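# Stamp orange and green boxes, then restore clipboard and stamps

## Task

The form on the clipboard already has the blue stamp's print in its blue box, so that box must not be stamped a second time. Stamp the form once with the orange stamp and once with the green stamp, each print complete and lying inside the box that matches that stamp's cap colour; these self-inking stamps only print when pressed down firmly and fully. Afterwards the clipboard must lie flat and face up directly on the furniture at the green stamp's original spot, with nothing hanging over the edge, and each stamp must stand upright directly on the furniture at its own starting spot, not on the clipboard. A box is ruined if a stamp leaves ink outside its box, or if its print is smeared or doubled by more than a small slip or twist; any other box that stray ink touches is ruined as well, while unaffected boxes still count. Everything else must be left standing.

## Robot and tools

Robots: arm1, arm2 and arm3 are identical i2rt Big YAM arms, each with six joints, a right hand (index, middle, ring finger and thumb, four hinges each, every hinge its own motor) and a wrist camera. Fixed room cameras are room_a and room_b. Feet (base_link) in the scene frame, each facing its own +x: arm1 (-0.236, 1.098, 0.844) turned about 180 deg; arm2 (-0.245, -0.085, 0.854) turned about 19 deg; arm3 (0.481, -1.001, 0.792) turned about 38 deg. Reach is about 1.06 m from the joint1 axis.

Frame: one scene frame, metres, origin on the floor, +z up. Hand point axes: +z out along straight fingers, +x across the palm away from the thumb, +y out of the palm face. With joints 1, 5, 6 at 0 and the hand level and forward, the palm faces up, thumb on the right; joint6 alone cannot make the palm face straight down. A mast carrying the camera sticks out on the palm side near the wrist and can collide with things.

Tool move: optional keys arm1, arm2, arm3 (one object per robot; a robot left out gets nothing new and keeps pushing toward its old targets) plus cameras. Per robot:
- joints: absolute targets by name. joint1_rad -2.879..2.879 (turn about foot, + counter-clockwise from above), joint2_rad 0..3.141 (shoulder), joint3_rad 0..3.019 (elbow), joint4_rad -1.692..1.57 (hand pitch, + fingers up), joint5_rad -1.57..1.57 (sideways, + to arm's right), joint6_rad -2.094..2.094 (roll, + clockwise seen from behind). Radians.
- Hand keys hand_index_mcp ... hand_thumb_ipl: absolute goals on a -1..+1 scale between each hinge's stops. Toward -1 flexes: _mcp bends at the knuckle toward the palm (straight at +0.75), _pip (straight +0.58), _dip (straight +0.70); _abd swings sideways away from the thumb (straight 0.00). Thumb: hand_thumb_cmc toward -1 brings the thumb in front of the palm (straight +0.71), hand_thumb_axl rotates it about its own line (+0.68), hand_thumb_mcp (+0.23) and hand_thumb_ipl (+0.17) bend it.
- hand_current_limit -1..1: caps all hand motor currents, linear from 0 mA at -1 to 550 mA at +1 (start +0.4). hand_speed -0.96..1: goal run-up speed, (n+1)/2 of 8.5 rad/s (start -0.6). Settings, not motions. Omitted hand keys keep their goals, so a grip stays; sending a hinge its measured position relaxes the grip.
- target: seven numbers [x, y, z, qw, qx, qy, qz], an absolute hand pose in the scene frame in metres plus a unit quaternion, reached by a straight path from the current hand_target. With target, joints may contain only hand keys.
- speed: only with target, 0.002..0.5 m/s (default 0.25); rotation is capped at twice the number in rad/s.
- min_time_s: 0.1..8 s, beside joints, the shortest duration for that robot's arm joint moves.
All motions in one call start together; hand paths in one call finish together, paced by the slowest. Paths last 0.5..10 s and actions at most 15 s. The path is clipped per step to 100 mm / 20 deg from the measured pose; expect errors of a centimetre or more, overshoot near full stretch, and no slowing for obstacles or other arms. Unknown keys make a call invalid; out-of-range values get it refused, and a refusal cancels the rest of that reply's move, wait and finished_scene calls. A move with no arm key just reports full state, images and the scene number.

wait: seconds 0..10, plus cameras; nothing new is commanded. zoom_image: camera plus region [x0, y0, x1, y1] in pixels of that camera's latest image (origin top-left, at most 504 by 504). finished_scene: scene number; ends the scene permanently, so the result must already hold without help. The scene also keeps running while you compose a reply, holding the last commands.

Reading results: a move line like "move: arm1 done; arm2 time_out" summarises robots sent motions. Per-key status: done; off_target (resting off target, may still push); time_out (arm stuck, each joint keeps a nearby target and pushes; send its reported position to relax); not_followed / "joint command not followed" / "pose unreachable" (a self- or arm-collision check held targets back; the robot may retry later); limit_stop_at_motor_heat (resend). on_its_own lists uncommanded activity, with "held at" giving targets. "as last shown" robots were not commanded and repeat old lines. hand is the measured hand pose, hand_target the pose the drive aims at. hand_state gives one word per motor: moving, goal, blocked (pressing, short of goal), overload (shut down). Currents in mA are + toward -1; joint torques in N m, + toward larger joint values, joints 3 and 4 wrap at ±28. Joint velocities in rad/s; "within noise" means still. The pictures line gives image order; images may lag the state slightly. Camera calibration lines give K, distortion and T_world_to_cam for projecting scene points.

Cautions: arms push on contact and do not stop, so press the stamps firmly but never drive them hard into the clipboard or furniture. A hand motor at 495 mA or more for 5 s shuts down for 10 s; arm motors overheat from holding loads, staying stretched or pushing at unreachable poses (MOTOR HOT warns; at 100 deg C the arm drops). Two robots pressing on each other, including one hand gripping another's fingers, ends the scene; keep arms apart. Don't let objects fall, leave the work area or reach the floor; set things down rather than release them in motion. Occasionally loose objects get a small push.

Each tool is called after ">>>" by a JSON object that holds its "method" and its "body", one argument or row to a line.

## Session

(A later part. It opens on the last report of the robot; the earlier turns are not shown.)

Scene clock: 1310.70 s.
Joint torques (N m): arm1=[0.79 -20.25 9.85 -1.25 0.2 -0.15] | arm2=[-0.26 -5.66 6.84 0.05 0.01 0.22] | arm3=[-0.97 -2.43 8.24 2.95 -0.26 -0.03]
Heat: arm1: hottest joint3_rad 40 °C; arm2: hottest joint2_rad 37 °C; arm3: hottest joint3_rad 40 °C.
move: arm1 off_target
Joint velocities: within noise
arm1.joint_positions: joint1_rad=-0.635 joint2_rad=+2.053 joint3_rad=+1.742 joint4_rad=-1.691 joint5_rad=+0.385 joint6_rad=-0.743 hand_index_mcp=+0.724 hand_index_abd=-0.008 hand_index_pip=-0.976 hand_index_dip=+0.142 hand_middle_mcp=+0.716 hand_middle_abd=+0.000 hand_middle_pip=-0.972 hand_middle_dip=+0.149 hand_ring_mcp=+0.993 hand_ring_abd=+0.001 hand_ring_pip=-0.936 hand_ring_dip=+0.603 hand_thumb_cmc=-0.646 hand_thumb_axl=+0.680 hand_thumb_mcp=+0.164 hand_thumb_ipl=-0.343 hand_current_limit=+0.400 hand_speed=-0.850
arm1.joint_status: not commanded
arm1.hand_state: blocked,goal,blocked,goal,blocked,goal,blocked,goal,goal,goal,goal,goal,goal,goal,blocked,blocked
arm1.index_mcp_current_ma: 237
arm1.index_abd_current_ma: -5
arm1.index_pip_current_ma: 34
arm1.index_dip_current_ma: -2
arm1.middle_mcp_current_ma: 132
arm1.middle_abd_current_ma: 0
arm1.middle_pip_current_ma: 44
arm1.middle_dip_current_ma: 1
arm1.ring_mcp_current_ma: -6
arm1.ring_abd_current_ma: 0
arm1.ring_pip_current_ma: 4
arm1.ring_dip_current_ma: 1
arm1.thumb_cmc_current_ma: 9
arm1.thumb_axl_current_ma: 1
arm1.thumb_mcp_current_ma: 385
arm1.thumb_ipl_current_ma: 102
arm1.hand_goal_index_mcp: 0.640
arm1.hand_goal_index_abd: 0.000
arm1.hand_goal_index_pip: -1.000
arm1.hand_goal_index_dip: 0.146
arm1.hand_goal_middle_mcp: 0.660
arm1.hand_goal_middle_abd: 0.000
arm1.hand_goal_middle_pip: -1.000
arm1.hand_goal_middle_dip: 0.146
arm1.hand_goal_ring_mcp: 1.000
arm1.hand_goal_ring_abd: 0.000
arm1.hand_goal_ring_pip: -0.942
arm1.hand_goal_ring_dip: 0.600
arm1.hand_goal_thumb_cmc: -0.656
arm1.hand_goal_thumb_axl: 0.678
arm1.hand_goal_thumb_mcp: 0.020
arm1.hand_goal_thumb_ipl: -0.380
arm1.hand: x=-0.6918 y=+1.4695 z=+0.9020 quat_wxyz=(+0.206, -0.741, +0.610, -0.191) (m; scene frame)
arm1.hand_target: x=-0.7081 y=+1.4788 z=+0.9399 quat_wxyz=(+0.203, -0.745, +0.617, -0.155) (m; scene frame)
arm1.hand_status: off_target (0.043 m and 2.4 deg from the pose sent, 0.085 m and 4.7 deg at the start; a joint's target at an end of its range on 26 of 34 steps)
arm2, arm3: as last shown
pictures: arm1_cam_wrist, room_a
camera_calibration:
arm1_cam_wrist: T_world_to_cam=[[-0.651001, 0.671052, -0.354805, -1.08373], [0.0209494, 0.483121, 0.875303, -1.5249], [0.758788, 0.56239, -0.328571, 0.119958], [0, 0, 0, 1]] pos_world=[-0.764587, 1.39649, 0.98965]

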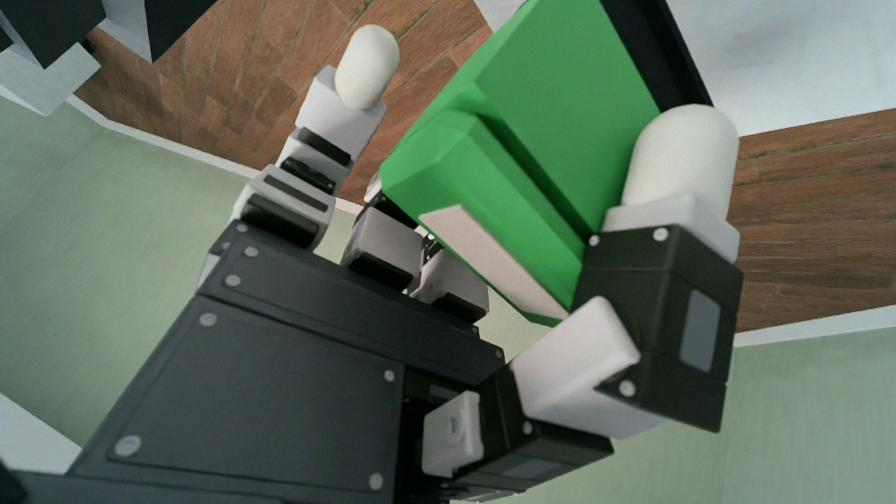

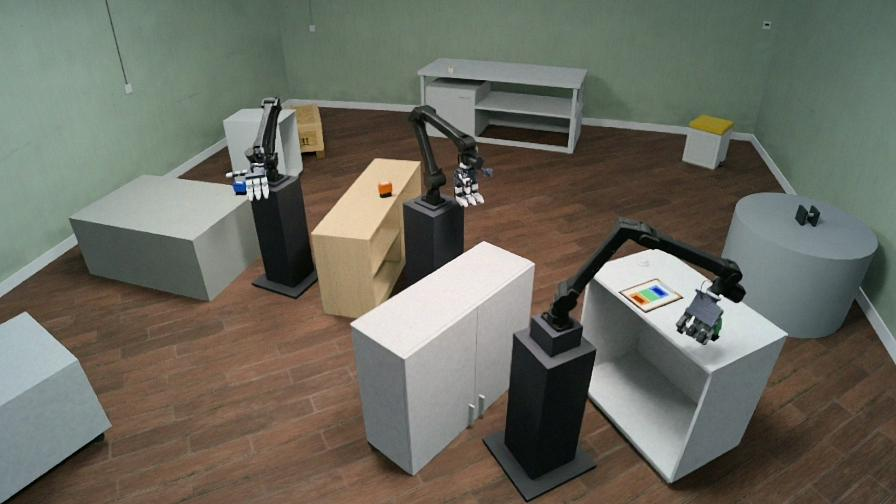

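>>> {"method": "zoom_image", "body": {
  "camera": "arm1_cam_wrist",
  "region": [360, 0, 780, 340]
}}

Scaled by 1.200 from the camera's 896x504 image, which has a finer 1280x720 frame.

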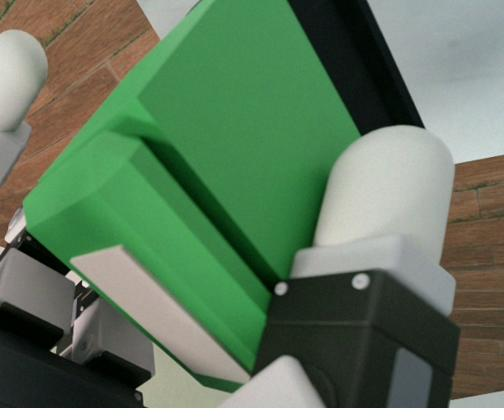

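>>> {"method": "move", "body": {
  "arm1": {"target":[-0.73,1.30,0.95,0.16,-0.725,0.64,-0.2],"speed":0.12}
}}

>>> {"method": "move", "body": {
  "arm1": {"target":[-0.755,1.09,0.93,0.135,-0.698,0.656,-0.254],"speed":0.12},
  "cameras": ["arm1_cam_wrist","room_a"]
}}

Scene clock: 1330.70 s.
Joint torques (N m): arm1=[0.5 -18.78 5.7 -1.29 -0.05 0.01] | arm2=[-0.44 -5.66 6.89 0.09 0 0.21] | arm3=[-0.44 -2.73 8.09 3.15 -0.18 -0.06]
Heat: arm1: hottest joint3_rad 42 °C; arm2: hottest joint3_rad 37 °C; arm3: hottest joint3_rad 40 °C.
move: arm1 off_target
Joint velocities: within noise
arm1.joint_positions: joint1_rad=-0.367 joint2_rad=+1.887 joint3_rad=+1.560 joint4_rad=-1.691 joint5_rad=+0.158 joint6_rad=-0.474 hand_index_mcp=+0.724 hand_index_abd=-0.008 hand_index_pip=-0.976 hand_index_dip=+0.142 hand_middle_mcp=+0.716 hand_middle_abd=+0.000 hand_middle_pip=-0.972 hand_middle_dip=+0.149 hand_ring_mcp=+0.993 hand_ring_abd=+0.001 hand_ring_pip=-0.936 hand_ring_dip=+0.603 hand_thumb_cmc=-0.646 hand_thumb_axl=+0.680 hand_thumb_mcp=+0.164 hand_thumb_ipl=-0.343 hand_current_limit=+0.400 hand_speed=-0.850
arm1.joint_status: not commanded
arm1.hand_state: blocked,goal,blocked,goal,blocked,goal,blocked,goal,goal,goal,goal,goal,goal,goal,blocked,blocked
arm1.index_mcp_current_ma: 237
arm1.index_abd_current_ma: -5
arm1.index_pip_current_ma: 34
arm1.index_dip_current_ma: -2
arm1.middle_mcp_current_ma: 132
arm1.middle_abd_current_ma: 0
arm1.middle_pip_current_ma: 44
arm1.middle_dip_current_ma: 1
arm1.ring_mcp_current_ma: -6
arm1.ring_abd_current_ma: 0
arm1.ring_pip_current_ma: 4
arm1.ring_dip_current_ma: 1
arm1.thumb_cmc_current_ma: 9
arm1.thumb_axl_current_ma: 1
arm1.thumb_mcp_current_ma: 385
arm1.thumb_ipl_current_ma: 102
arm1.hand_goal_index_mcp: 0.640
arm1.hand_goal_index_abd: 0.000
arm1.hand_goal_index_pip: -1.000
arm1.hand_goal_index_dip: 0.146
arm1.hand_goal_middle_mcp: 0.660
arm1.hand_goal_middle_abd: 0.000
arm1.hand_goal_middle_pip: -1.000
arm1.hand_goal_middle_dip: 0.146
arm1.hand_goal_ring_mcp: 1.000
arm1.hand_goal_ring_abd: 0.000
arm1.hand_goal_ring_pip: -0.942
arm1.hand_goal_ring_dip: 0.600
arm1.hand_goal_thumb_cmc: -0.656
arm1.hand_goal_thumb_axl: 0.678
arm1.hand_goal_thumb_mcp: 0.020
arm1.hand_goal_thumb_ipl: -0.380
arm1.hand: x=-0.7322 y=+1.3000 z=+0.9295 quat_wxyz=(+0.150, -0.734, +0.637, -0.179) (m; scene frame)
arm1.hand_target: x=-0.7297 y=+1.2999 z=+0.9489 quat_wxyz=(+0.146, -0.732, +0.643, -0.168) (m; scene frame)
arm1.hand_status: off_target (0.021 m and 2.9 deg from the pose sent, 0.180 m and 6.6 deg at the start; a joint's target at an end of its range on 69 of 71 steps)
arm2, arm3: as last shown
pictures: none

Scene clock: 1333.33 s.
Joint torques (N m): arm1=[0.44 -16.09 6.78 -1.35 -0.33 -0.01] | arm2=[-0.15 -5.77 6.9 0.06 0.01 0.2] | arm3=[-0.73 -2.61 8.09 2.88 -0.17 -0.02]
Heat: arm1: hottest joint3_rad 41 °C; arm2: hottest joint3_rad 37 °C; arm3: hottest joint3_rad 40 °C.
move: arm1 off_target
Joint velocities: within noise
arm1.joint_positions: joint1_rad=-0.001 joint2_rad=+1.871 joint3_rad=+1.502 joint4_rad=-1.691 joint5_rad=-0.140 joint6_rad=-0.103 hand_index_mcp=+0.724 hand_index_abd=-0.008 hand_index_pip=-0.976 hand_index_dip=+0.142 hand_middle_mcp=+0.716 hand_middle_abd=+0.000 hand_middle_pip=-0.972 hand_middle_dip=+0.149 hand_ring_mcp=+0.993 hand_ring_abd=+0.001 hand_ring_pip=-0.936 hand_ring_dip=+0.603 hand_thumb_cmc=-0.646 hand_thumb_axl=+0.680 hand_thumb_mcp=+0.164 hand_thumb_ipl=-0.343 hand_current_limit=+0.400 hand_speed=-0.850
arm1.joint_status: not commanded
arm1.hand_state: blocked,goal,blocked,goal,blocked,goal,blocked,goal,goal,goal,goal,goal,goal,goal,blocked,blocked
arm1.index_mcp_current_ma: 237
arm1.index_abd_current_ma: -5
arm1.index_pip_current_ma: 34
arm1.index_dip_current_ma: -2
arm1.middle_mcp_current_ma: 132
arm1.middle_abd_current_ma: 0
arm1.middle_pip_current_ma: 44
arm1.middle_dip_current_ma: 1
arm1.ring_mcp_current_ma: -6
arm1.ring_abd_current_ma: 0
arm1.ring_pip_current_ma: 4
arm1.ring_dip_current_ma: 1
arm1.thumb_cmc_current_ma: 9
arm1.thumb_axl_current_ma: 1
arm1.thumb_mcp_current_ma: 385
arm1.thumb_ipl_current_ma: 102
arm1.hand_goal_index_mcp: 0.640
arm1.hand_goal_index_abd: 0.000
arm1.hand_goal_index_pip: -1.000
arm1.hand_goal_index_dip: 0.146
arm1.hand_goal_middle_mcp: 0.660
arm1.hand_goal_middle_abd: 0.000
arm1.hand_goal_middle_pip: -1.000
arm1.hand_goal_middle_dip: 0.146
arm1.hand_goal_ring_mcp: 1.000
arm1.hand_goal_ring_abd: 0.000
arm1.hand_goal_ring_pip: -0.942
arm1.hand_goal_ring_dip: 0.600
arm1.hand_goal_thumb_cmc: -0.656
arm1.hand_goal_thumb_axl: 0.678
arm1.hand_goal_thumb_mcp: 0.020
arm1.hand_goal_thumb_ipl: -0.380
arm1.hand: x=-0.7512 y=+1.0891 z=+0.9191 quat_wxyz=(+0.111, -0.707, +0.662, -0.225) (m; scene frame)
arm1.hand_target: x=-0.7546 y=+1.0899 z=+0.9294 quat_wxyz=(+0.107, -0.705, +0.666, -0.221) (m; scene frame)
arm1.hand_status: off_target (0.012 m and 4.5 deg from the pose sent, 0.211 m and 9.9 deg at the start; a joint's target at an end of its range on 78 of 79 steps)
arm2, arm3: as last shown
pictures: arm1_cam_wrist, room_a
camera_calibration:
arm1_cam_wrist: T_world_to_cam=[[-0.562984, 0.715666, -0.413366, -0.789607], [0.173311, 0.59127, 0.787631, -1.27762], [0.808092, 0.371782, -0.456908, 0.747085], [0, 0, 0, 1]] pos_world=[-0.826823, 1.04276, 1.02125]

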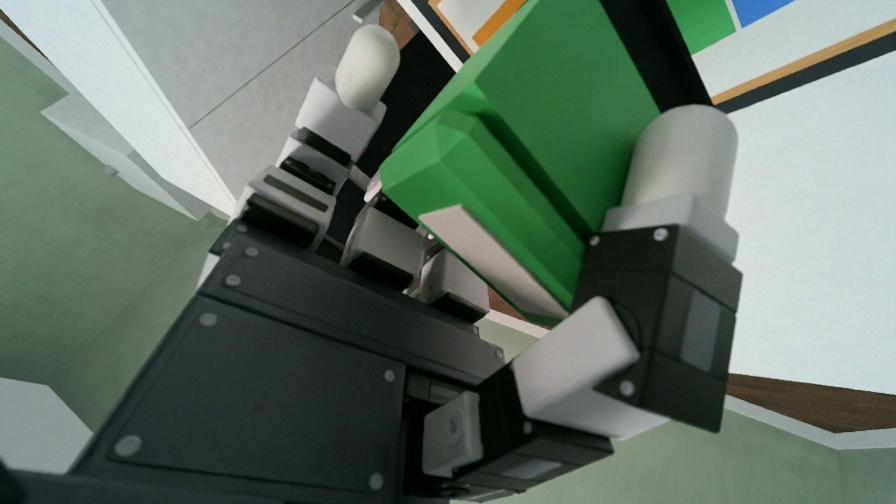

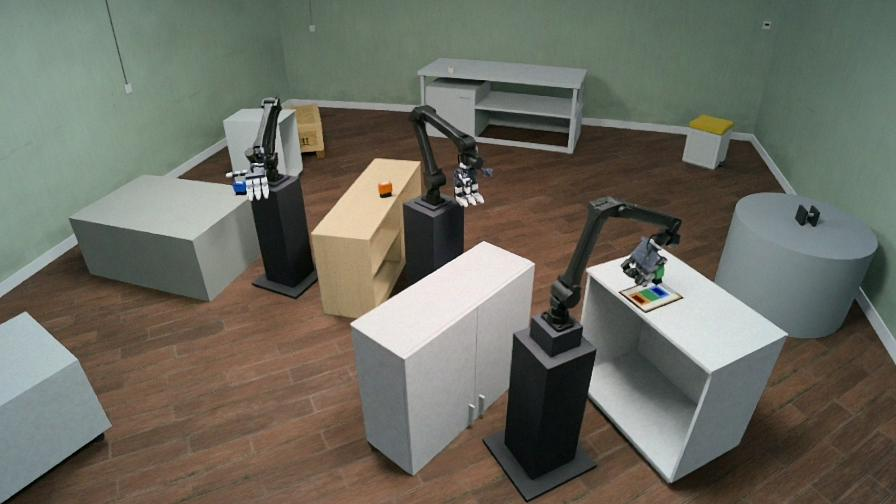

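>>> {"method": "move", "body": {
  "arm1": {"target":[-0.7535,1.091,0.885,0.135,-0.698,0.656,-0.254],"speed":0.06}
}}

>>> {"method": "move", "body": {
  "arm1": {"target":[-0.753,1.0915,0.862,0.135,-0.698,0.656,-0.254],"speed":0.05},
  "cameras": ["arm1_cam_wrist","room_a"]
}}

>>> {"method": "zoom_image", "body": {
  "camera": "arm1_cam_wrist",
  "region": [440, 0, 896, 256]
}}

Scene clock: 1359.80 s.
Joint torques (N m): arm1=[0.09 -16.21 7.19 -1.52 -0.26 -0.16] | arm2=[-0.26 -5.48 6.86 0.08 0 0.21] | arm3=[-0.85 -3.08 8.23 3 -0.22 -0.04]
Heat: arm1: hottest joint3_rad 42 °C; arm2: hottest joint3_rad 37 °C; arm3: hottest joint3_rad 40 °C.
move: arm1 off_target
Joint velocities: within noise
arm1.joint_positions: joint1_rad=-0.001 joint2_rad=+1.963 joint3_rad=+1.502 joint4_rad=-1.691 joint5_rad=-0.140 joint6_rad=-0.103 hand_index_mcp=+0.724 hand_index_abd=-0.008 hand_index_pip=-0.976 hand_index_dip=+0.142 hand_middle_mcp=+0.716 hand_middle_abd=+0.000 hand_middle_pip=-0.972 hand_middle_dip=+0.149 hand_ring_mcp=+0.993 hand_ring_abd=+0.001 hand_ring_pip=-0.936 hand_ring_dip=+0.603 hand_thumb_cmc=-0.646 hand_thumb_axl=+0.680 hand_thumb_mcp=+0.164 hand_thumb_ipl=-0.343 hand_current_limit=+0.400 hand_speed=-0.850
arm1.joint_status: not commanded
arm1.hand_state: blocked,goal,blocked,goal,blocked,goal,blocked,goal,goal,goal,goal,goal,goal,goal,blocked,blocked
arm1.index_mcp_current_ma: 237
arm1.index_abd_current_ma: -5
arm1.index_pip_current_ma: 34
arm1.index_dip_current_ma: -2
arm1.middle_mcp_current_ma: 132
arm1.middle_abd_current_ma: 0
arm1.middle_pip_current_ma: 44
arm1.middle_dip_current_ma: 1
arm1.ring_mcp_current_ma: -6
arm1.ring_abd_current_ma: 0
arm1.ring_pip_current_ma: 4
arm1.ring_dip_current_ma: 1
arm1.thumb_cmc_current_ma: 9
arm1.thumb_axl_current_ma: 1
arm1.thumb_mcp_current_ma: 385
arm1.thumb_ipl_current_ma: 102
arm1.hand_goal_index_mcp: 0.640
arm1.hand_goal_index_abd: 0.000
arm1.hand_goal_index_pip: -1.000
arm1.hand_goal_index_dip: 0.146
arm1.hand_goal_middle_mcp: 0.660
arm1.hand_goal_middle_abd: 0.000
arm1.hand_goal_middle_pip: -1.000
arm1.hand_goal_middle_dip: 0.146
arm1.hand_goal_ring_mcp: 1.000
arm1.hand_goal_ring_abd: 0.000
arm1.hand_goal_ring_pip: -0.942
arm1.hand_goal_ring_dip: 0.600
arm1.hand_goal_thumb_cmc: -0.656
arm1.hand_goal_thumb_axl: 0.678
arm1.hand_goal_thumb_mcp: 0.020
arm1.hand_goal_thumb_ipl: -0.380
arm1.hand: x=-0.7440 y=+1.0891 z=+0.8742 quat_wxyz=(+0.141, -0.696, +0.656, -0.257) (m; scene frame)
arm1.hand_target: x=-0.7531 y=+1.0909 z=+0.8850 quat_wxyz=(+0.133, -0.699, +0.657, -0.251) (m; scene frame)
arm1.hand_status: off_target (0.014 m and 0.8 deg from the pose sent, 0.034 m and 4.5 deg at the start; a joint's target at an end of its range on 39 of 40 steps)
arm2, arm3: as last shown
pictures: none

Scene clock: 1360.83 s.
Joint torques (N m): arm1=[0.09 -16.44 5.81 -0.8 -0.24 -0.18] | arm2=[-0.32 -5.71 6.89 0.1 0.01 0.21] | arm3=[0.21 -2.67 8.1 2.97 -0.25 -0.04]
Heat: arm1: hottest joint3_rad 42 °C; arm2: hottest joint3_rad 37 °C; arm3: hottest joint3_rad 40 °C.
move: arm1 done
Joint velocities: within noise
arm1.joint_positions: joint1_rad=-0.001 joint2_rad=+1.993 joint3_rad=+1.502 joint4_rad=-1.668 joint5_rad=-0.140 joint6_rad=-0.103 hand_index_mcp=+0.724 hand_index_abd=-0.008 hand_index_pip=-0.976 hand_index_dip=+0.142 hand_middle_mcp=+0.716 hand_middle_abd=+0.000 hand_middle_pip=-0.972 hand_middle_dip=+0.149 hand_ring_mcp=+0.993 hand_ring_abd=+0.001 hand_ring_pip=-0.936 hand_ring_dip=+0.603 hand_thumb_cmc=-0.646 hand_thumb_axl=+0.680 hand_thumb_mcp=+0.164 hand_thumb_ipl=-0.343 hand_current_limit=+0.400 hand_speed=-0.850
arm1.joint_status: not commanded
arm1.hand_state: blocked,goal,blocked,goal,blocked,goal,blocked,goal,goal,goal,goal,goal,goal,goal,blocked,blocked
arm1.index_mcp_current_ma: 237
arm1.index_abd_current_ma: -5
arm1.index_pip_current_ma: 34
arm1.index_dip_current_ma: -2
arm1.middle_mcp_current_ma: 132
arm1.middle_abd_current_ma: 0
arm1.middle_pip_current_ma: 44
arm1.middle_dip_current_ma: 1
arm1.ring_mcp_current_ma: -6
arm1.ring_abd_current_ma: 0
arm1.ring_pip_current_ma: 4
arm1.ring_dip_current_ma: 1
arm1.thumb_cmc_current_ma: 9
arm1.thumb_axl_current_ma: 1
arm1.thumb_mcp_current_ma: 385
arm1.thumb_ipl_current_ma: 102
arm1.hand_goal_index_mcp: 0.640
arm1.hand_goal_index_abd: 0.000
arm1.hand_goal_index_pip: -1.000
arm1.hand_goal_index_dip: 0.146
arm1.hand_goal_middle_mcp: 0.660
arm1.hand_goal_middle_abd: 0.000
arm1.hand_goal_middle_pip: -1.000
arm1.hand_goal_middle_dip: 0.146
arm1.hand_goal_ring_mcp: 1.000
arm1.hand_goal_ring_abd: 0.000
arm1.hand_goal_ring_pip: -0.942
arm1.hand_goal_ring_dip: 0.600
arm1.hand_goal_thumb_cmc: -0.656
arm1.hand_goal_thumb_axl: 0.678
arm1.hand_goal_thumb_mcp: 0.020
arm1.hand_goal_thumb_ipl: -0.380
arm1.hand: x=-0.7467 y=+1.0891 z=+0.8580 quat_wxyz=(+0.143, -0.695, +0.655, -0.259) (m; scene frame)
arm1.hand_target: x=-0.7529 y=+1.0914 z=+0.8621 quat_wxyz=(+0.135, -0.698, +0.656, -0.254) (m; scene frame)
arm1.hand_status: done (0.008 m and 1.2 deg from the pose sent, 0.015 m and 0.8 deg at the start)
arm2, arm3: as last shown
pictures: arm1_cam_wrist, room_a
camera_calibration:
arm1_cam_wrist: T_world_to_cam=[[-0.519448, 0.715789, -0.466711, -0.734317], [0.095168, 0.591242, 0.80086, -1.29994], [0.849186, 0.371589, -0.37524, 0.676382], [0, 0, 0, 1]] pos_world=[-0.832101, 1.04286, 0.952164]

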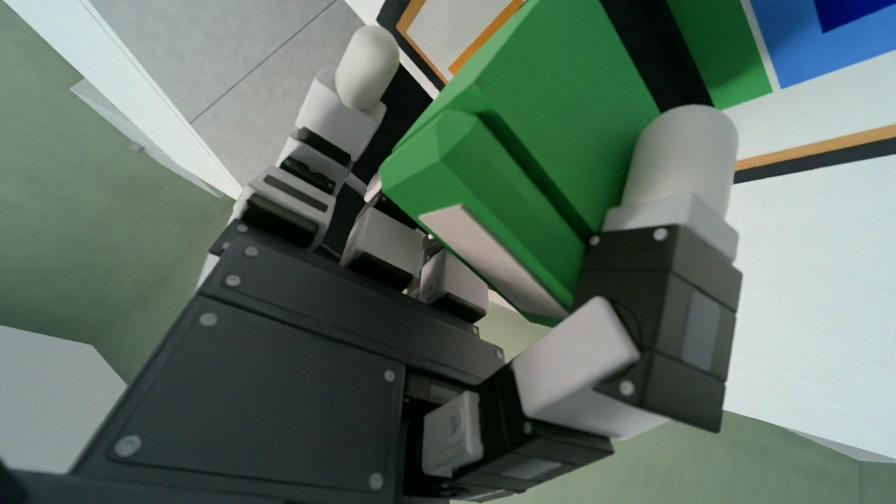

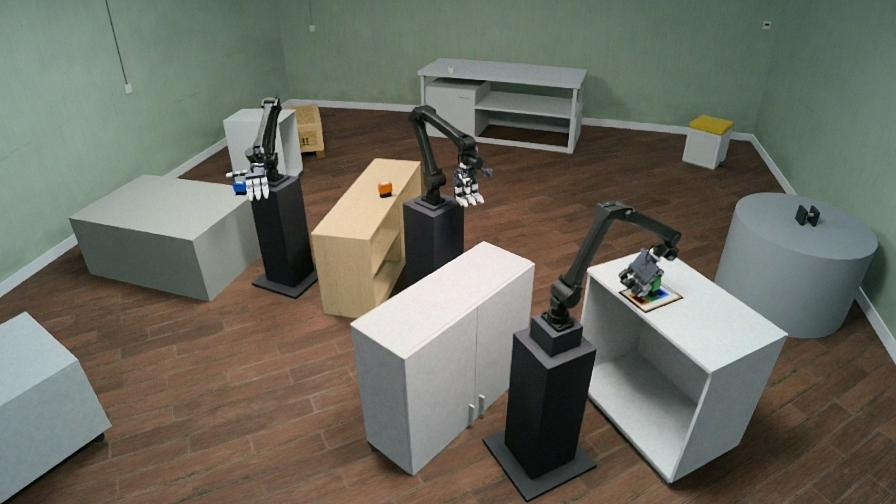

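Scaled by 1.105 from the camera's 896x504 image, which has a finer 1280x720 frame.

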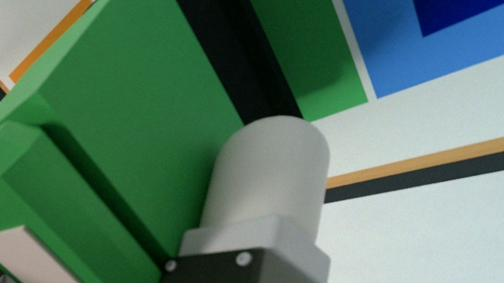

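>>> {"method": "move", "body": {
  "arm1": {"target":[-0.772,1.093,0.895,0.135,-0.698,0.656,-0.254],"speed":0.06}
}}

>>> {"method": "move", "body": {
  "arm1": {"target":[-0.757,1.093,0.856,0.135,-0.698,0.656,-0.254],"speed":0.05},
  "cameras": ["arm1_cam_wrist","room_a"]
}}

>>> {"method": "zoom_image", "body": {
  "camera": "arm1_cam_wrist",
  "region": [440, 0, 896, 256]
}}

Scene clock: 1367.43 s.
Joint torques (N m): arm1=[-0.03 -18.37 8.91 -1.68 -0.18 -0.13] | arm2=[-0.38 -5.54 6.87 0.13 0.02 0.2] | arm3=[-1.32 -2.43 8.18 3.06 -0.21 -0.05]
Heat: arm1: hottest joint3_rad 41 °C; arm2: hottest joint3_rad 37 °C; arm3: hottest joint3_rad 40 °C.
move: arm1 off_target
Joint velocities: within noise
arm1.joint_positions: joint1_rad=-0.001 joint2_rad=+1.993 joint3_rad=+1.520 joint4_rad=-1.688 joint5_rad=-0.140 joint6_rad=-0.103 hand_index_mcp=+0.724 hand_index_abd=-0.008 hand_index_pip=-0.976 hand_index_dip=+0.142 hand_middle_mcp=+0.716 hand_middle_abd=+0.000 hand_middle_pip=-0.972 hand_middle_dip=+0.149 hand_ring_mcp=+0.993 hand_ring_abd=+0.001 hand_ring_pip=-0.936 hand_ring_dip=+0.603 hand_thumb_cmc=-0.646 hand_thumb_axl=+0.680 hand_thumb_mcp=+0.164 hand_thumb_ipl=-0.343 hand_current_limit=+0.400 hand_speed=-0.850
arm1.joint_status: not commanded
arm1.hand_state: blocked,goal,blocked,goal,blocked,goal,blocked,goal,goal,goal,goal,goal,goal,goal,blocked,blocked
arm1.index_mcp_current_ma: 237
arm1.index_abd_current_ma: -5
arm1.index_pip_current_ma: 34
arm1.index_dip_current_ma: -2
arm1.middle_mcp_current_ma: 132
arm1.middle_abd_current_ma: 0
arm1.middle_pip_current_ma: 44
arm1.middle_dip_current_ma: 1
arm1.ring_mcp_current_ma: -6
arm1.ring_abd_current_ma: 0
arm1.ring_pip_current_ma: 4
arm1.ring_dip_current_ma: 1
arm1.thumb_cmc_current_ma: 9
arm1.thumb_axl_current_ma: 1
arm1.thumb_mcp_current_ma: 385
arm1.thumb_ipl_current_ma: 102
arm1.hand_goal_index_mcp: 0.640
arm1.hand_goal_index_abd: 0.000
arm1.hand_goal_index_pip: -1.000
arm1.hand_goal_index_dip: 0.146
arm1.hand_goal_middle_mcp: 0.660
arm1.hand_goal_middle_abd: 0.000
arm1.hand_goal_middle_pip: -1.000
arm1.hand_goal_middle_dip: 0.146
arm1.hand_goal_ring_mcp: 1.000
arm1.hand_goal_ring_abd: 0.000
arm1.hand_goal_ring_pip: -0.942
arm1.hand_goal_ring_dip: 0.600
arm1.hand_goal_thumb_cmc: -0.656
arm1.hand_goal_thumb_axl: 0.678
arm1.hand_goal_thumb_mcp: 0.020
arm1.hand_goal_thumb_ipl: -0.380
arm1.hand: x=-0.7490 y=+1.0893 z=+0.8640 quat_wxyz=(+0.144, -0.694, +0.655, -0.260) (m; scene frame)
arm1.hand_target: x=-0.7702 y=+1.0930 z=+0.8949 quat_wxyz=(+0.121, -0.702, +0.661, -0.237) (m; scene frame)
arm1.hand_status: off_target (0.039 m and 1.3 deg from the pose sent, 0.045 m and 1.2 deg at the start; a joint's target at an end of its range on 27 of 35 steps)
arm2.joint_positions: joint1_rad=+1.431 joint2_rad=+1.115 joint3_rad=+0.940 joint4_rad=-1.399 joint5_rad=+0.003 joint6_rad=+0.196 hand_index_mcp=+0.620 hand_index_abd=-0.001 hand_index_pip=-0.550 hand_index_dip=+0.700 hand_middle_mcp=+0.620 hand_middle_abd=+0.000 hand_middle_pip=-0.550 hand_middle_dip=+0.699 hand_ring_mcp=+0.620 hand_ring_abd=+0.000 hand_ring_pip=-0.550 hand_ring_dip=+0.696 hand_thumb_cmc=-0.571 hand_thumb_axl=+0.676 hand_thumb_mcp=+0.092 hand_thumb_ipl=-0.628 hand_current_limit=+0.750 hand_speed=-0.700
arm2.joint_status: not commanded
arm2.hand_state: goal,goal,goal,goal,goal,goal,goal,goal,goal,goal,goal,goal,goal,goal,goal,goal
arm2.index_mcp_current_ma: 0
arm2.index_abd_current_ma: 0
arm2.index_pip_current_ma: 0
arm2.index_dip_current_ma: 1
arm2.middle_mcp_current_ma: 0
arm2.middle_abd_current_ma: 0
arm2.middle_pip_current_ma: 0
arm2.middle_dip_current_ma: 1
arm2.ring_mcp_current_ma: 0
arm2.ring_abd_current_ma: 0
arm2.ring_pip_current_ma: 0
arm2.ring_dip_current_ma: 0
arm2.thumb_cmc_current_ma: 0
arm2.thumb_axl_current_ma: 0
arm2.thumb_mcp_current_ma: -4
arm2.thumb_ipl_current_ma: 1
arm2.hand_goal_index_mcp: 0.620
arm2.hand_goal_index_abd: 0.000
arm2.hand_goal_index_pip: -0.550
arm2.hand_goal_index_dip: 0.696
arm2.hand_goal_middle_mcp: 0.620
arm2.hand_goal_middle_abd: 0.000
arm2.hand_goal_middle_pip: -0.550
arm2.hand_goal_middle_dip: 0.696
arm2.hand_goal_ring_mcp: 0.620
arm2.hand_goal_ring_abd: 0.000
arm2.hand_goal_ring_pip: -0.550
arm2.hand_goal_ring_dip: 0.696
arm2.hand_goal_thumb_cmc: -0.570
arm2.hand_goal_thumb_axl: 0.678
arm2.hand_goal_thumb_mcp: 0.100
arm2.hand_goal_thumb_ipl: -0.630
arm2.hand: x=-0.2771 y=+0.2847 z=+1.0426 quat_wxyz=(+0.000, +0.001, +1.000, +0.001) (m; scene frame)
arm2.hand_target: x=-0.2800 y=+0.2801 z=+1.0450 quat_wxyz=(+0.000, +0.000, +1.000, +0.000) (m; scene frame)
arm2.hand_status: not commanded
arm3.joint_positions: joint1_rad=+0.309 joint2_rad=+0.926 joint3_rad=+0.271 joint4_rad=+0.150 joint5_rad=-0.370 joint6_rad=-0.208 hand_index_mcp=+0.759 hand_index_abd=+0.001 hand_index_pip=+0.577 hand_index_dip=+0.696 hand_middle_mcp=+0.759 hand_middle_abd=+0.001 hand_middle_pip=+0.577 hand_middle_dip=+0.696 hand_ring_mcp=+0.760 hand_ring_abd=+0.001 hand_ring_pip=+0.577 hand_ring_dip=+0.696 hand_thumb_cmc=+0.719 hand_thumb_axl=+0.677 hand_thumb_mcp=+0.225 hand_thumb_ipl=+0.168 hand_current_limit=+0.400 hand_speed=-0.600
arm3.joint_status: not commanded
arm3.hand_state: goal,goal,goal,goal,goal,goal,goal,goal,goal,goal,goal,goal,goal,goal,goal,goal
arm3.index_mcp_current_ma: 2
arm3.index_abd_current_ma: 0
arm3.index_pip_current_ma: 0
arm3.index_dip_current_ma: 0
arm3.middle_mcp_current_ma: 2
arm3.middle_abd_current_ma: 0
arm3.middle_pip_current_ma: 0
arm3.middle_dip_current_ma: 0
arm3.ring_mcp_current_ma: 2
arm3.ring_abd_current_ma: 0
arm3.ring_pip_current_ma: 0
arm3.ring_dip_current_ma: 0
arm3.thumb_cmc_current_ma: 2
arm3.thumb_axl_current_ma: 0
arm3.thumb_mcp_current_ma: 0
arm3.thumb_ipl_current_ma: 0
arm3.hand_goal_index_mcp: 0.754
arm3.hand_goal_index_abd: 0.000
arm3.hand_goal_index_pip: 0.576
arm3.hand_goal_index_dip: 0.696
arm3.hand_goal_middle_mcp: 0.754
arm3.hand_goal_middle_abd: 0.000
arm3.hand_goal_middle_pip: 0.576
arm3.hand_goal_middle_dip: 0.696
arm3.hand_goal_ring_mcp: 0.754
arm3.hand_goal_ring_abd: 0.000
arm3.hand_goal_ring_pip: 0.576
arm3.hand_goal_ring_dip: 0.696
arm3.hand_goal_thumb_cmc: 0.714
arm3.hand_goal_thumb_axl: 0.678
arm3.hand_goal_thumb_mcp: 0.226
arm3.hand_goal_thumb_ipl: 0.168
arm3.hand: x=+0.6566 y=-0.6347 z=+0.9960 quat_wxyz=(+0.049, +0.069, +0.849, +0.522) (m; scene frame)
arm3.hand_target: x=+0.6600 y=-0.6374 z=+0.9905 quat_wxyz=(+0.048, +0.077, +0.849, +0.521) (m; scene frame)
arm3.hand_status: not commanded
pictures: none

Scene clock: 1368.87 s.
Joint torques (N m): arm1=[-0.03 -16.5 5.3 -0.8 -0.17 -0.2] | arm2=[-0.26 -5.66 6.87 0.1 0.01 0.22] | arm3=[-0.44 -2.73 8.35 3.12 -0.23 -0.03]
Heat: arm1: hottest joint3_rad 41 °C; arm2: hottest joint3_rad 37 °C; arm3: hottest joint3_rad 40 °C.
move: arm1 done
Joint velocities: within noise
arm1.joint_positions: joint1_rad=-0.002 joint2_rad=+2.009 joint3_rad=+1.520 joint4_rad=-1.661 joint5_rad=-0.140 joint6_rad=-0.104 hand_index_mcp=+0.724 hand_index_abd=-0.008 hand_index_pip=-0.976 hand_index_dip=+0.142 hand_middle_mcp=+0.716 hand_middle_abd=+0.000 hand_middle_pip=-0.972 hand_middle_dip=+0.149 hand_ring_mcp=+0.993 hand_ring_abd=+0.001 hand_ring_pip=-0.936 hand_ring_dip=+0.603 hand_thumb_cmc=-0.646 hand_thumb_axl=+0.680 hand_thumb_mcp=+0.164 hand_thumb_ipl=-0.343 hand_current_limit=+0.400 hand_speed=-0.850
arm1.joint_status: not commanded
arm1.hand_state: blocked,goal,blocked,goal,blocked,goal,blocked,goal,goal,goal,goal,goal,goal,goal,blocked,blocked
arm1.index_mcp_current_ma: 237
arm1.index_abd_current_ma: -5
arm1.index_pip_current_ma: 34
arm1.index_dip_current_ma: -2
arm1.middle_mcp_current_ma: 132
arm1.middle_abd_current_ma: 0
arm1.middle_pip_current_ma: 44
arm1.middle_dip_current_ma: 1
arm1.ring_mcp_current_ma: -6
arm1.ring_abd_current_ma: 0
arm1.ring_pip_current_ma: 4
arm1.ring_dip_current_ma: 1
arm1.thumb_cmc_current_ma: 9
arm1.thumb_axl_current_ma: 1
arm1.thumb_mcp_current_ma: 385
arm1.thumb_ipl_current_ma: 102
arm1.hand_goal_index_mcp: 0.640
arm1.hand_goal_index_abd: 0.000
arm1.hand_goal_index_pip: -1.000
arm1.hand_goal_index_dip: 0.146
arm1.hand_goal_middle_mcp: 0.660
arm1.hand_goal_middle_abd: 0.000
arm1.hand_goal_middle_pip: -1.000
arm1.hand_goal_middle_dip: 0.146
arm1.hand_goal_ring_mcp: 1.000
arm1.hand_goal_ring_abd: 0.000
arm1.hand_goal_ring_pip: -0.942
arm1.hand_goal_ring_dip: 0.600
arm1.hand_goal_thumb_cmc: -0.656
arm1.hand_goal_thumb_axl: 0.678
arm1.hand_goal_thumb_mcp: 0.020
arm1.hand_goal_thumb_ipl: -0.380
arm1.hand: x=-0.7540 y=+1.0899 z=+0.8544 quat_wxyz=(+0.140, -0.696, +0.656, -0.257) (m; scene frame)
arm1.hand_target: x=-0.7571 y=+1.0931 z=+0.8561 quat_wxyz=(+0.135, -0.698, +0.656, -0.254) (m; scene frame)
arm1.hand_status: done (0.005 m and 0.7 deg from the pose sent, 0.012 m and 1.4 deg at the start)
arm2, arm3: as last shown
pictures: arm1_cam_wrist, room_a
camera_calibration:
arm1_cam_wrist: T_world_to_cam=[[-0.522606, 0.716062, -0.46275, -0.74638], [0.102248, 0.591491, 0.799803, -1.29077], [0.846421, 0.370666, -0.382332, 0.685984], [0, 0, 0, 1]] pos_world=[-0.838716, 1.04366, 0.949244]

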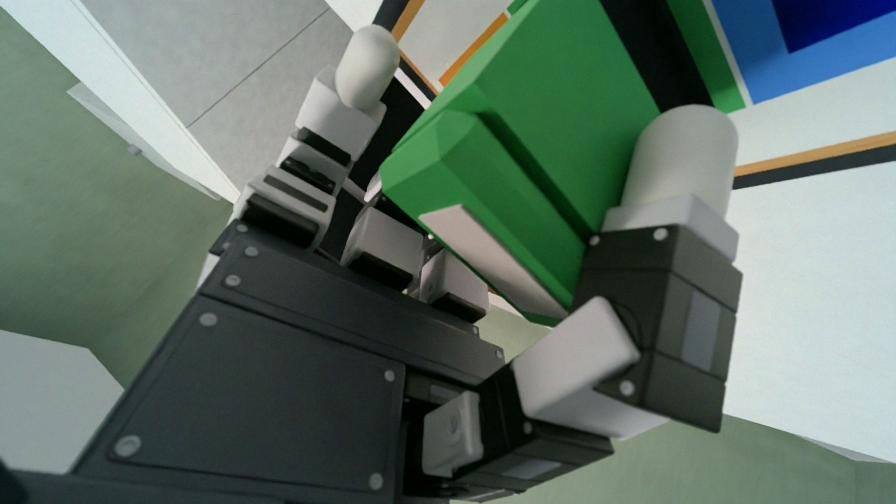

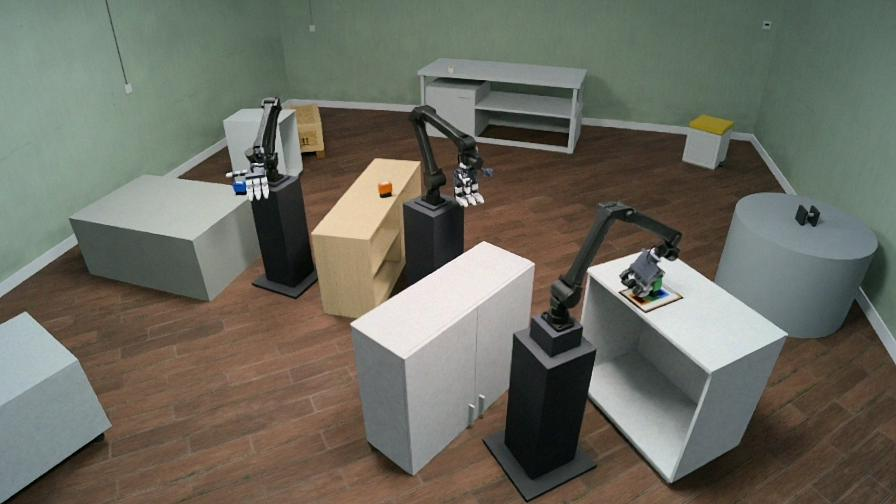

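Scaled by 1.105 from the camera's 896x504 image, which has a finer 1280x720 frame.

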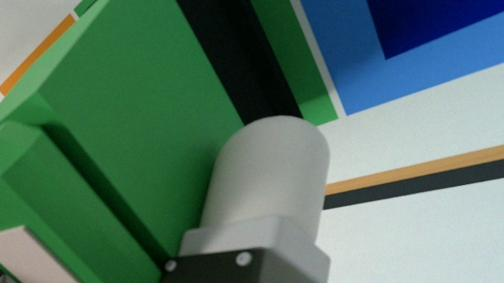

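>>> {"method": "move", "body": {
  "arm1": {"target":[-0.7575,1.0945,0.847,0.135,-0.698,0.656,-0.254],"speed":0.04}
}}

>>> {"method": "move", "body": {
  "arm1": {"target":[-0.7575,1.0945,0.841,0.135,-0.698,0.656,-0.254],"speed":0.04},
  "cameras": ["arm1_cam_wrist"]
}}

>>> {"method": "zoom_image", "body": {
  "camera": "arm1_cam_wrist",
  "region": [440, 0, 896, 256]
}}

Scene clock: 1371.83 s.
Joint torques (N m): arm1=[-0.09 -16.56 4.85 -0.76 -0.14 -0.19] | arm2=[-0.32 -5.48 6.87 0.08 0.01 0.21] | arm3=[-0.67 -3.14 8.2 3 -0.19 -0.05]
Heat: arm1: hottest joint3_rad 41 °C; arm2: hottest joint3_rad 37 °C; arm3: hottest joint3_rad 40 °C.
move: arm1 done
Joint velocities: within noise
arm1.joint_positions: joint1_rad=-0.005 joint2_rad=+2.020 joint3_rad=+1.520 joint4_rad=-1.643 joint5_rad=-0.139 joint6_rad=-0.106 hand_index_mcp=+0.724 hand_index_abd=-0.008 hand_index_pip=-0.976 hand_index_dip=+0.142 hand_middle_mcp=+0.716 hand_middle_abd=+0.000 hand_middle_pip=-0.972 hand_middle_dip=+0.149 hand_ring_mcp=+0.993 hand_ring_abd=+0.001 hand_ring_pip=-0.936 hand_ring_dip=+0.603 hand_thumb_cmc=-0.646 hand_thumb_axl=+0.680 hand_thumb_mcp=+0.164 hand_thumb_ipl=-0.343 hand_current_limit=+0.400 hand_speed=-0.850
arm1.joint_status: not commanded
arm1.hand_state: blocked,goal,blocked,goal,blocked,goal,blocked,goal,goal,goal,goal,goal,goal,goal,blocked,blocked
arm1.index_mcp_current_ma: 237
arm1.index_abd_current_ma: -5
arm1.index_pip_current_ma: 34
arm1.index_dip_current_ma: -2
arm1.middle_mcp_current_ma: 132
arm1.middle_abd_current_ma: 0
arm1.middle_pip_current_ma: 44
arm1.middle_dip_current_ma: 1
arm1.ring_mcp_current_ma: -6
arm1.ring_abd_current_ma: 0
arm1.ring_pip_current_ma: 4
arm1.ring_dip_current_ma: 1
arm1.thumb_cmc_current_ma: 9
arm1.thumb_axl_current_ma: 1
arm1.thumb_mcp_current_ma: 385
arm1.thumb_ipl_current_ma: 102
arm1.hand_goal_index_mcp: 0.640
arm1.hand_goal_index_abd: 0.000
arm1.hand_goal_index_pip: -1.000
arm1.hand_goal_index_dip: 0.146
arm1.hand_goal_middle_mcp: 0.660
arm1.hand_goal_middle_abd: 0.000
arm1.hand_goal_middle_pip: -1.000
arm1.hand_goal_middle_dip: 0.146
arm1.hand_goal_ring_mcp: 1.000
arm1.hand_goal_ring_abd: 0.000
arm1.hand_goal_ring_pip: -0.942
arm1.hand_goal_ring_dip: 0.600
arm1.hand_goal_thumb_cmc: -0.656
arm1.hand_goal_thumb_axl: 0.678
arm1.hand_goal_thumb_mcp: 0.020
arm1.hand_goal_thumb_ipl: -0.380
arm1.hand: x=-0.7573 y=+1.0912 z=+0.8478 quat_wxyz=(+0.138, -0.696, +0.657, -0.254) (m; scene frame)
arm1.hand_target: x=-0.7576 y=+1.0946 z=+0.8471 quat_wxyz=(+0.135, -0.698, +0.656, -0.254) (m; scene frame)
arm1.hand_status: done (0.003 m and 0.4 deg from the pose sent, 0.009 m and 0.7 deg at the start)
arm2, arm3: as last shown
pictures: none

Scene clock: 1372.83 s.
Joint torques (N m): arm1=[-0.09 -16.5 4.92 -0.76 -0.14 -0.2] | arm2=[-0.32 -5.71 6.84 0.09 0.01 0.21] | arm3=[-0.38 -2.61 8.16 2.91 -0.18 -0.03]
Heat: arm1: hottest joint3_rad 41 °C; arm2: hottest joint3_rad 37 °C; arm3: hottest joint3_rad 40 °C.
move: arm1 done
Joint velocities: within noise
arm1.joint_positions: joint1_rad=-0.005 joint2_rad=+2.028 joint3_rad=+1.513 joint4_rad=-1.630 joint5_rad=-0.139 joint6_rad=-0.106 hand_index_mcp=+0.724 hand_index_abd=-0.008 hand_index_pip=-0.976 hand_index_dip=+0.142 hand_middle_mcp=+0.716 hand_middle_abd=+0.000 hand_middle_pip=-0.972 hand_middle_dip=+0.148 hand_ring_mcp=+0.993 hand_ring_abd=+0.001 hand_ring_pip=-0.936 hand_ring_dip=+0.603 hand_thumb_cmc=-0.646 hand_thumb_axl=+0.680 hand_thumb_mcp=+0.164 hand_thumb_ipl=-0.343 hand_current_limit=+0.400 hand_speed=-0.850
arm1.joint_status: not commanded
arm1.hand_state: blocked,goal,blocked,goal,blocked,goal,blocked,goal,goal,goal,goal,goal,goal,goal,blocked,blocked
arm1.index_mcp_current_ma: 237
arm1.index_abd_current_ma: -5
arm1.index_pip_current_ma: 34
arm1.index_dip_current_ma: -2
arm1.middle_mcp_current_ma: 132
arm1.middle_abd_current_ma: 0
arm1.middle_pip_current_ma: 43
arm1.middle_dip_current_ma: 1
arm1.ring_mcp_current_ma: -6
arm1.ring_abd_current_ma: 0
arm1.ring_pip_current_ma: 4
arm1.ring_dip_current_ma: 1
arm1.thumb_cmc_current_ma: 9
arm1.thumb_axl_current_ma: 1
arm1.thumb_mcp_current_ma: 385
arm1.thumb_ipl_current_ma: 102
arm1.hand_goal_index_mcp: 0.640
arm1.hand_goal_index_abd: 0.000
arm1.hand_goal_index_pip: -1.000
arm1.hand_goal_index_dip: 0.146
arm1.hand_goal_middle_mcp: 0.660
arm1.hand_goal_middle_abd: 0.000
arm1.hand_goal_middle_pip: -1.000
arm1.hand_goal_middle_dip: 0.146
arm1.hand_goal_ring_mcp: 1.000
arm1.hand_goal_ring_abd: 0.000
arm1.hand_goal_ring_pip: -0.942
arm1.hand_goal_ring_dip: 0.600
arm1.hand_goal_thumb_cmc: -0.656
arm1.hand_goal_thumb_axl: 0.678
arm1.hand_goal_thumb_mcp: 0.020
arm1.hand_goal_thumb_ipl: -0.380
arm1.hand: x=-0.7565 y=+1.0912 z=+0.8413 quat_wxyz=(+0.138, -0.696, +0.656, -0.255) (m; scene frame)
arm1.hand_target: x=-0.7575 y=+1.0945 z=+0.8409 quat_wxyz=(+0.135, -0.698, +0.656, -0.254) (m; scene frame)
arm1.hand_status: done (0.003 m and 0.4 deg from the pose sent, 0.007 m and 0.4 deg at the start)
arm2, arm3: as last shown
pictures: arm1_cam_wrist
camera_calibration:
arm1_cam_wrist: T_world_to_cam=[[-0.524949, 0.715771, -0.460543, -0.75795], [0.106511, 0.592085, 0.798806, -1.27741], [0.844443, 0.370279, -0.387052, 0.685423], [0, 0, 0, 1]] pos_world=[-0.840627, 1.04506, 0.93663]

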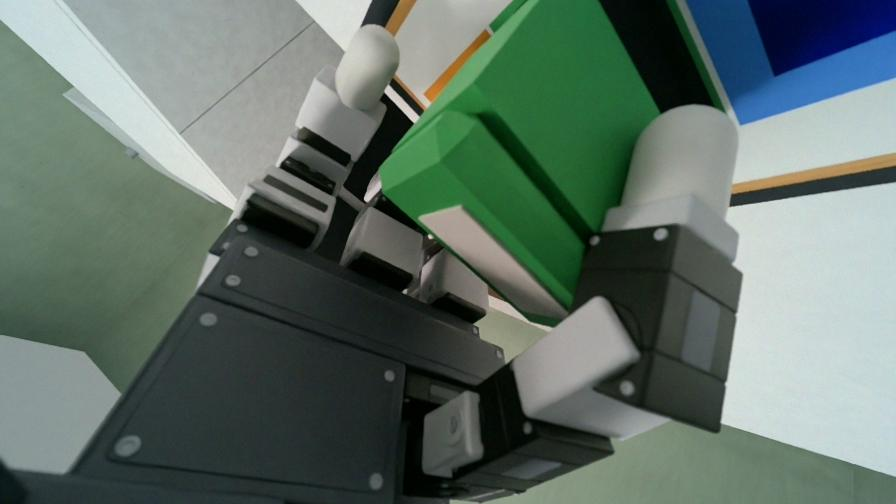

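Scaled by 1.105 from the camera's 896x504 image, which has a finer 1280x720 frame.

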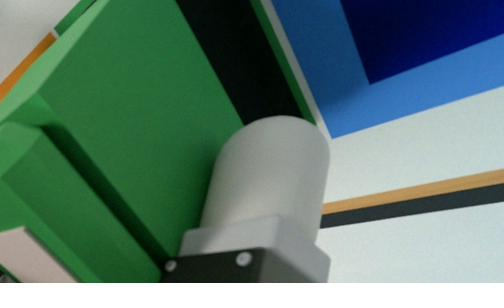

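>>> {"method": "move", "body": {
  "arm1": {"target":[-0.7585,1.0955,0.836,0.135,-0.698,0.656,-0.254],"speed":0.04}
}}

>>> {"method": "move", "body": {
  "arm1": {"target":[-0.7585,1.0955,0.831,0.135,-0.698,0.656,-0.254],"speed":0.04},
  "cameras": ["arm1_cam_wrist","room_a"]
}}

>>> {"method": "zoom_image", "body": {
  "camera": "arm1_cam_wrist",
  "region": [440, 0, 896, 256]
}}

Scene clock: 1376.10 s.
Joint torques (N m): arm1=[-0.15 -15.97 4.89 -0.62 -0.12 -0.19] | arm2=[-0.26 -5.66 6.91 0.12 0.02 0.21] | arm3=[-0.26 -2.55 8.27 2.97 -0.24 -0.07]
Heat: arm1: hottest joint3_rad 41 °C; arm2: hottest joint3_rad 37 °C; arm3: hottest joint3_rad 40 °C.
move: arm1 done
Joint velocities: within noise
arm1.joint_positions: joint1_rad=-0.006 joint2_rad=+2.029 joint3_rad=+1.513 joint4_rad=-1.625 joint5_rad=-0.139 joint6_rad=-0.109 hand_index_mcp=+0.724 hand_index_abd=-0.008 hand_index_pip=-0.976 hand_index_dip=+0.142 hand_middle_mcp=+0.716 hand_middle_abd=+0.000 hand_middle_pip=-0.977 hand_middle_dip=+0.145 hand_ring_mcp=+0.993 hand_ring_abd=+0.001 hand_ring_pip=-0.936 hand_ring_dip=+0.603 hand_thumb_cmc=-0.646 hand_thumb_axl=+0.680 hand_thumb_mcp=+0.164 hand_thumb_ipl=-0.343 hand_current_limit=+0.400 hand_speed=-0.850
arm1.joint_status: not commanded
arm1.hand_state: blocked,goal,blocked,goal,blocked,goal,blocked,goal,goal,goal,goal,goal,goal,goal,blocked,blocked
arm1.index_mcp_current_ma: 237
arm1.index_abd_current_ma: -5
arm1.index_pip_current_ma: 34
arm1.index_dip_current_ma: -2
arm1.middle_mcp_current_ma: 132
arm1.middle_abd_current_ma: 0
arm1.middle_pip_current_ma: 33
arm1.middle_dip_current_ma: 0
arm1.ring_mcp_current_ma: -6
arm1.ring_abd_current_ma: 0
arm1.ring_pip_current_ma: 4
arm1.ring_dip_current_ma: 1
arm1.thumb_cmc_current_ma: 9
arm1.thumb_axl_current_ma: 1
arm1.thumb_mcp_current_ma: 385
arm1.thumb_ipl_current_ma: 102
arm1.hand_goal_index_mcp: 0.640
arm1.hand_goal_index_abd: 0.000
arm1.hand_goal_index_pip: -1.000
arm1.hand_goal_index_dip: 0.146
arm1.hand_goal_middle_mcp: 0.660
arm1.hand_goal_middle_abd: 0.000
arm1.hand_goal_middle_pip: -1.000
arm1.hand_goal_middle_dip: 0.146
arm1.hand_goal_ring_mcp: 1.000
arm1.hand_goal_ring_abd: 0.000
arm1.hand_goal_ring_pip: -0.942
arm1.hand_goal_ring_dip: 0.600
arm1.hand_goal_thumb_cmc: -0.656
arm1.hand_goal_thumb_axl: 0.678
arm1.hand_goal_thumb_mcp: 0.020
arm1.hand_goal_thumb_ipl: -0.380
arm1.hand: x=-0.7577 y=+1.0917 z=+0.8404 quat_wxyz=(+0.137, -0.697, +0.656, -0.254) (m; scene frame)
arm1.hand_target: x=-0.7584 y=+1.0954 z=+0.8360 quat_wxyz=(+0.135, -0.698, +0.656, -0.254) (m; scene frame)
arm1.hand_status: done (0.006 m and 0.2 deg from the pose sent, 0.007 m and 0.4 deg at the start)
arm2, arm3: as last shown
pictures: none

Scene clock: 1377.07 s.
Joint torques (N m): arm1=[-0.09 -15.5 4.62 -0.44 -0.12 -0.19] | arm2=[-0.26 -5.6 6.9 0.02 0.01 0.2] | arm3=[-0.73 -2.96 8.14 2.95 -0.24 -0.03]
Heat: arm1: hottest joint3_rad 41 °C; arm2: hottest joint3_rad 37 °C; arm3: hottest joint3_rad 40 °C.
move: arm1 done
Joint velocities: within noise
arm1.joint_positions: joint1_rad=-0.006 joint2_rad=+2.029 joint3_rad=+1.513 joint4_rad=-1.619 joint5_rad=-0.139 joint6_rad=-0.109 hand_index_mcp=+0.724 hand_index_abd=-0.008 hand_index_pip=-0.979 hand_index_dip=+0.141 hand_middle_mcp=+0.716 hand_middle_abd=+0.000 hand_middle_pip=-0.980 hand_middle_dip=+0.143 hand_ring_mcp=+0.993 hand_ring_abd=+0.001 hand_ring_pip=-0.936 hand_ring_dip=+0.603 hand_thumb_cmc=-0.646 hand_thumb_axl=+0.677 hand_thumb_mcp=+0.164 hand_thumb_ipl=-0.343 hand_current_limit=+0.400 hand_speed=-0.850
arm1.joint_status: not commanded
arm1.hand_state: blocked,goal,blocked,goal,blocked,goal,blocked,goal,goal,goal,goal,goal,goal,goal,blocked,blocked
arm1.index_mcp_current_ma: 237
arm1.index_abd_current_ma: -5
arm1.index_pip_current_ma: 28
arm1.index_dip_current_ma: -3
arm1.middle_mcp_current_ma: 132
arm1.middle_abd_current_ma: 0
arm1.middle_pip_current_ma: 27
arm1.middle_dip_current_ma: -2
arm1.ring_mcp_current_ma: -6
arm1.ring_abd_current_ma: 0
arm1.ring_pip_current_ma: 4
arm1.ring_dip_current_ma: 1
arm1.thumb_cmc_current_ma: 10
arm1.thumb_axl_current_ma: 0
arm1.thumb_mcp_current_ma: 385
arm1.thumb_ipl_current_ma: 102
arm1.hand_goal_index_mcp: 0.640
arm1.hand_goal_index_abd: 0.000
arm1.hand_goal_index_pip: -1.000
arm1.hand_goal_index_dip: 0.146
arm1.hand_goal_middle_mcp: 0.660
arm1.hand_goal_middle_abd: 0.000
arm1.hand_goal_middle_pip: -1.000
arm1.hand_goal_middle_dip: 0.146
arm1.hand_goal_ring_mcp: 1.000
arm1.hand_goal_ring_abd: 0.000
arm1.hand_goal_ring_pip: -0.942
arm1.hand_goal_ring_dip: 0.600
arm1.hand_goal_thumb_cmc: -0.656
arm1.hand_goal_thumb_axl: 0.678
arm1.hand_goal_thumb_mcp: 0.020
arm1.hand_goal_thumb_ipl: -0.380
arm1.hand: x=-0.7593 y=+1.0917 z=+0.8399 quat_wxyz=(+0.135, -0.698, +0.657, -0.252) (m; scene frame)
arm1.hand_target: x=-0.7584 y=+1.0954 z=+0.8311 quat_wxyz=(+0.135, -0.698, +0.656, -0.254) (m; scene frame)
arm1.hand_status: done (0.010 m and 0.3 deg from the pose sent, 0.010 m and 0.2 deg at the start)
arm2, arm3: as last shown
pictures: arm1_cam_wrist, room_a
camera_calibration:
arm1_cam_wrist: T_world_to_cam=[[-0.530389, 0.714861, -0.455699, -0.767673], [0.114168, 0.592871, 0.797163, -1.26993], [0.840032, 0.37078, -0.396066, 0.690774], [0, 0, 0, 1]] pos_world=[-0.842452, 1.04556, 0.936104]

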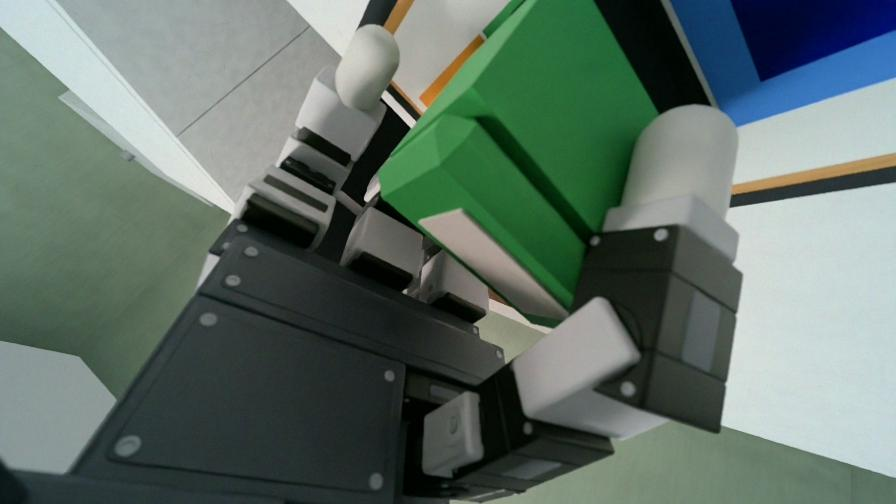

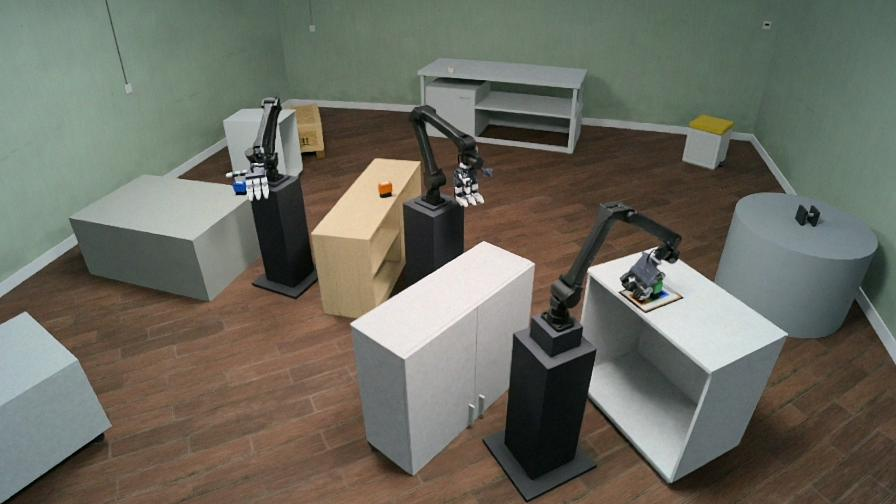

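Scaled by 1.105 from the camera's 896x504 image, which has a finer 1280x720 frame.

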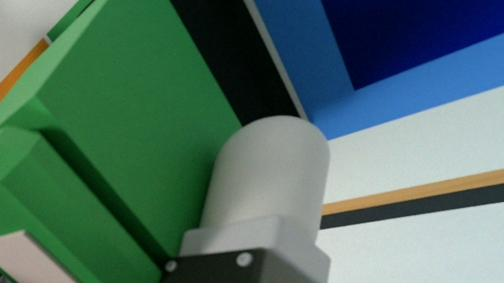

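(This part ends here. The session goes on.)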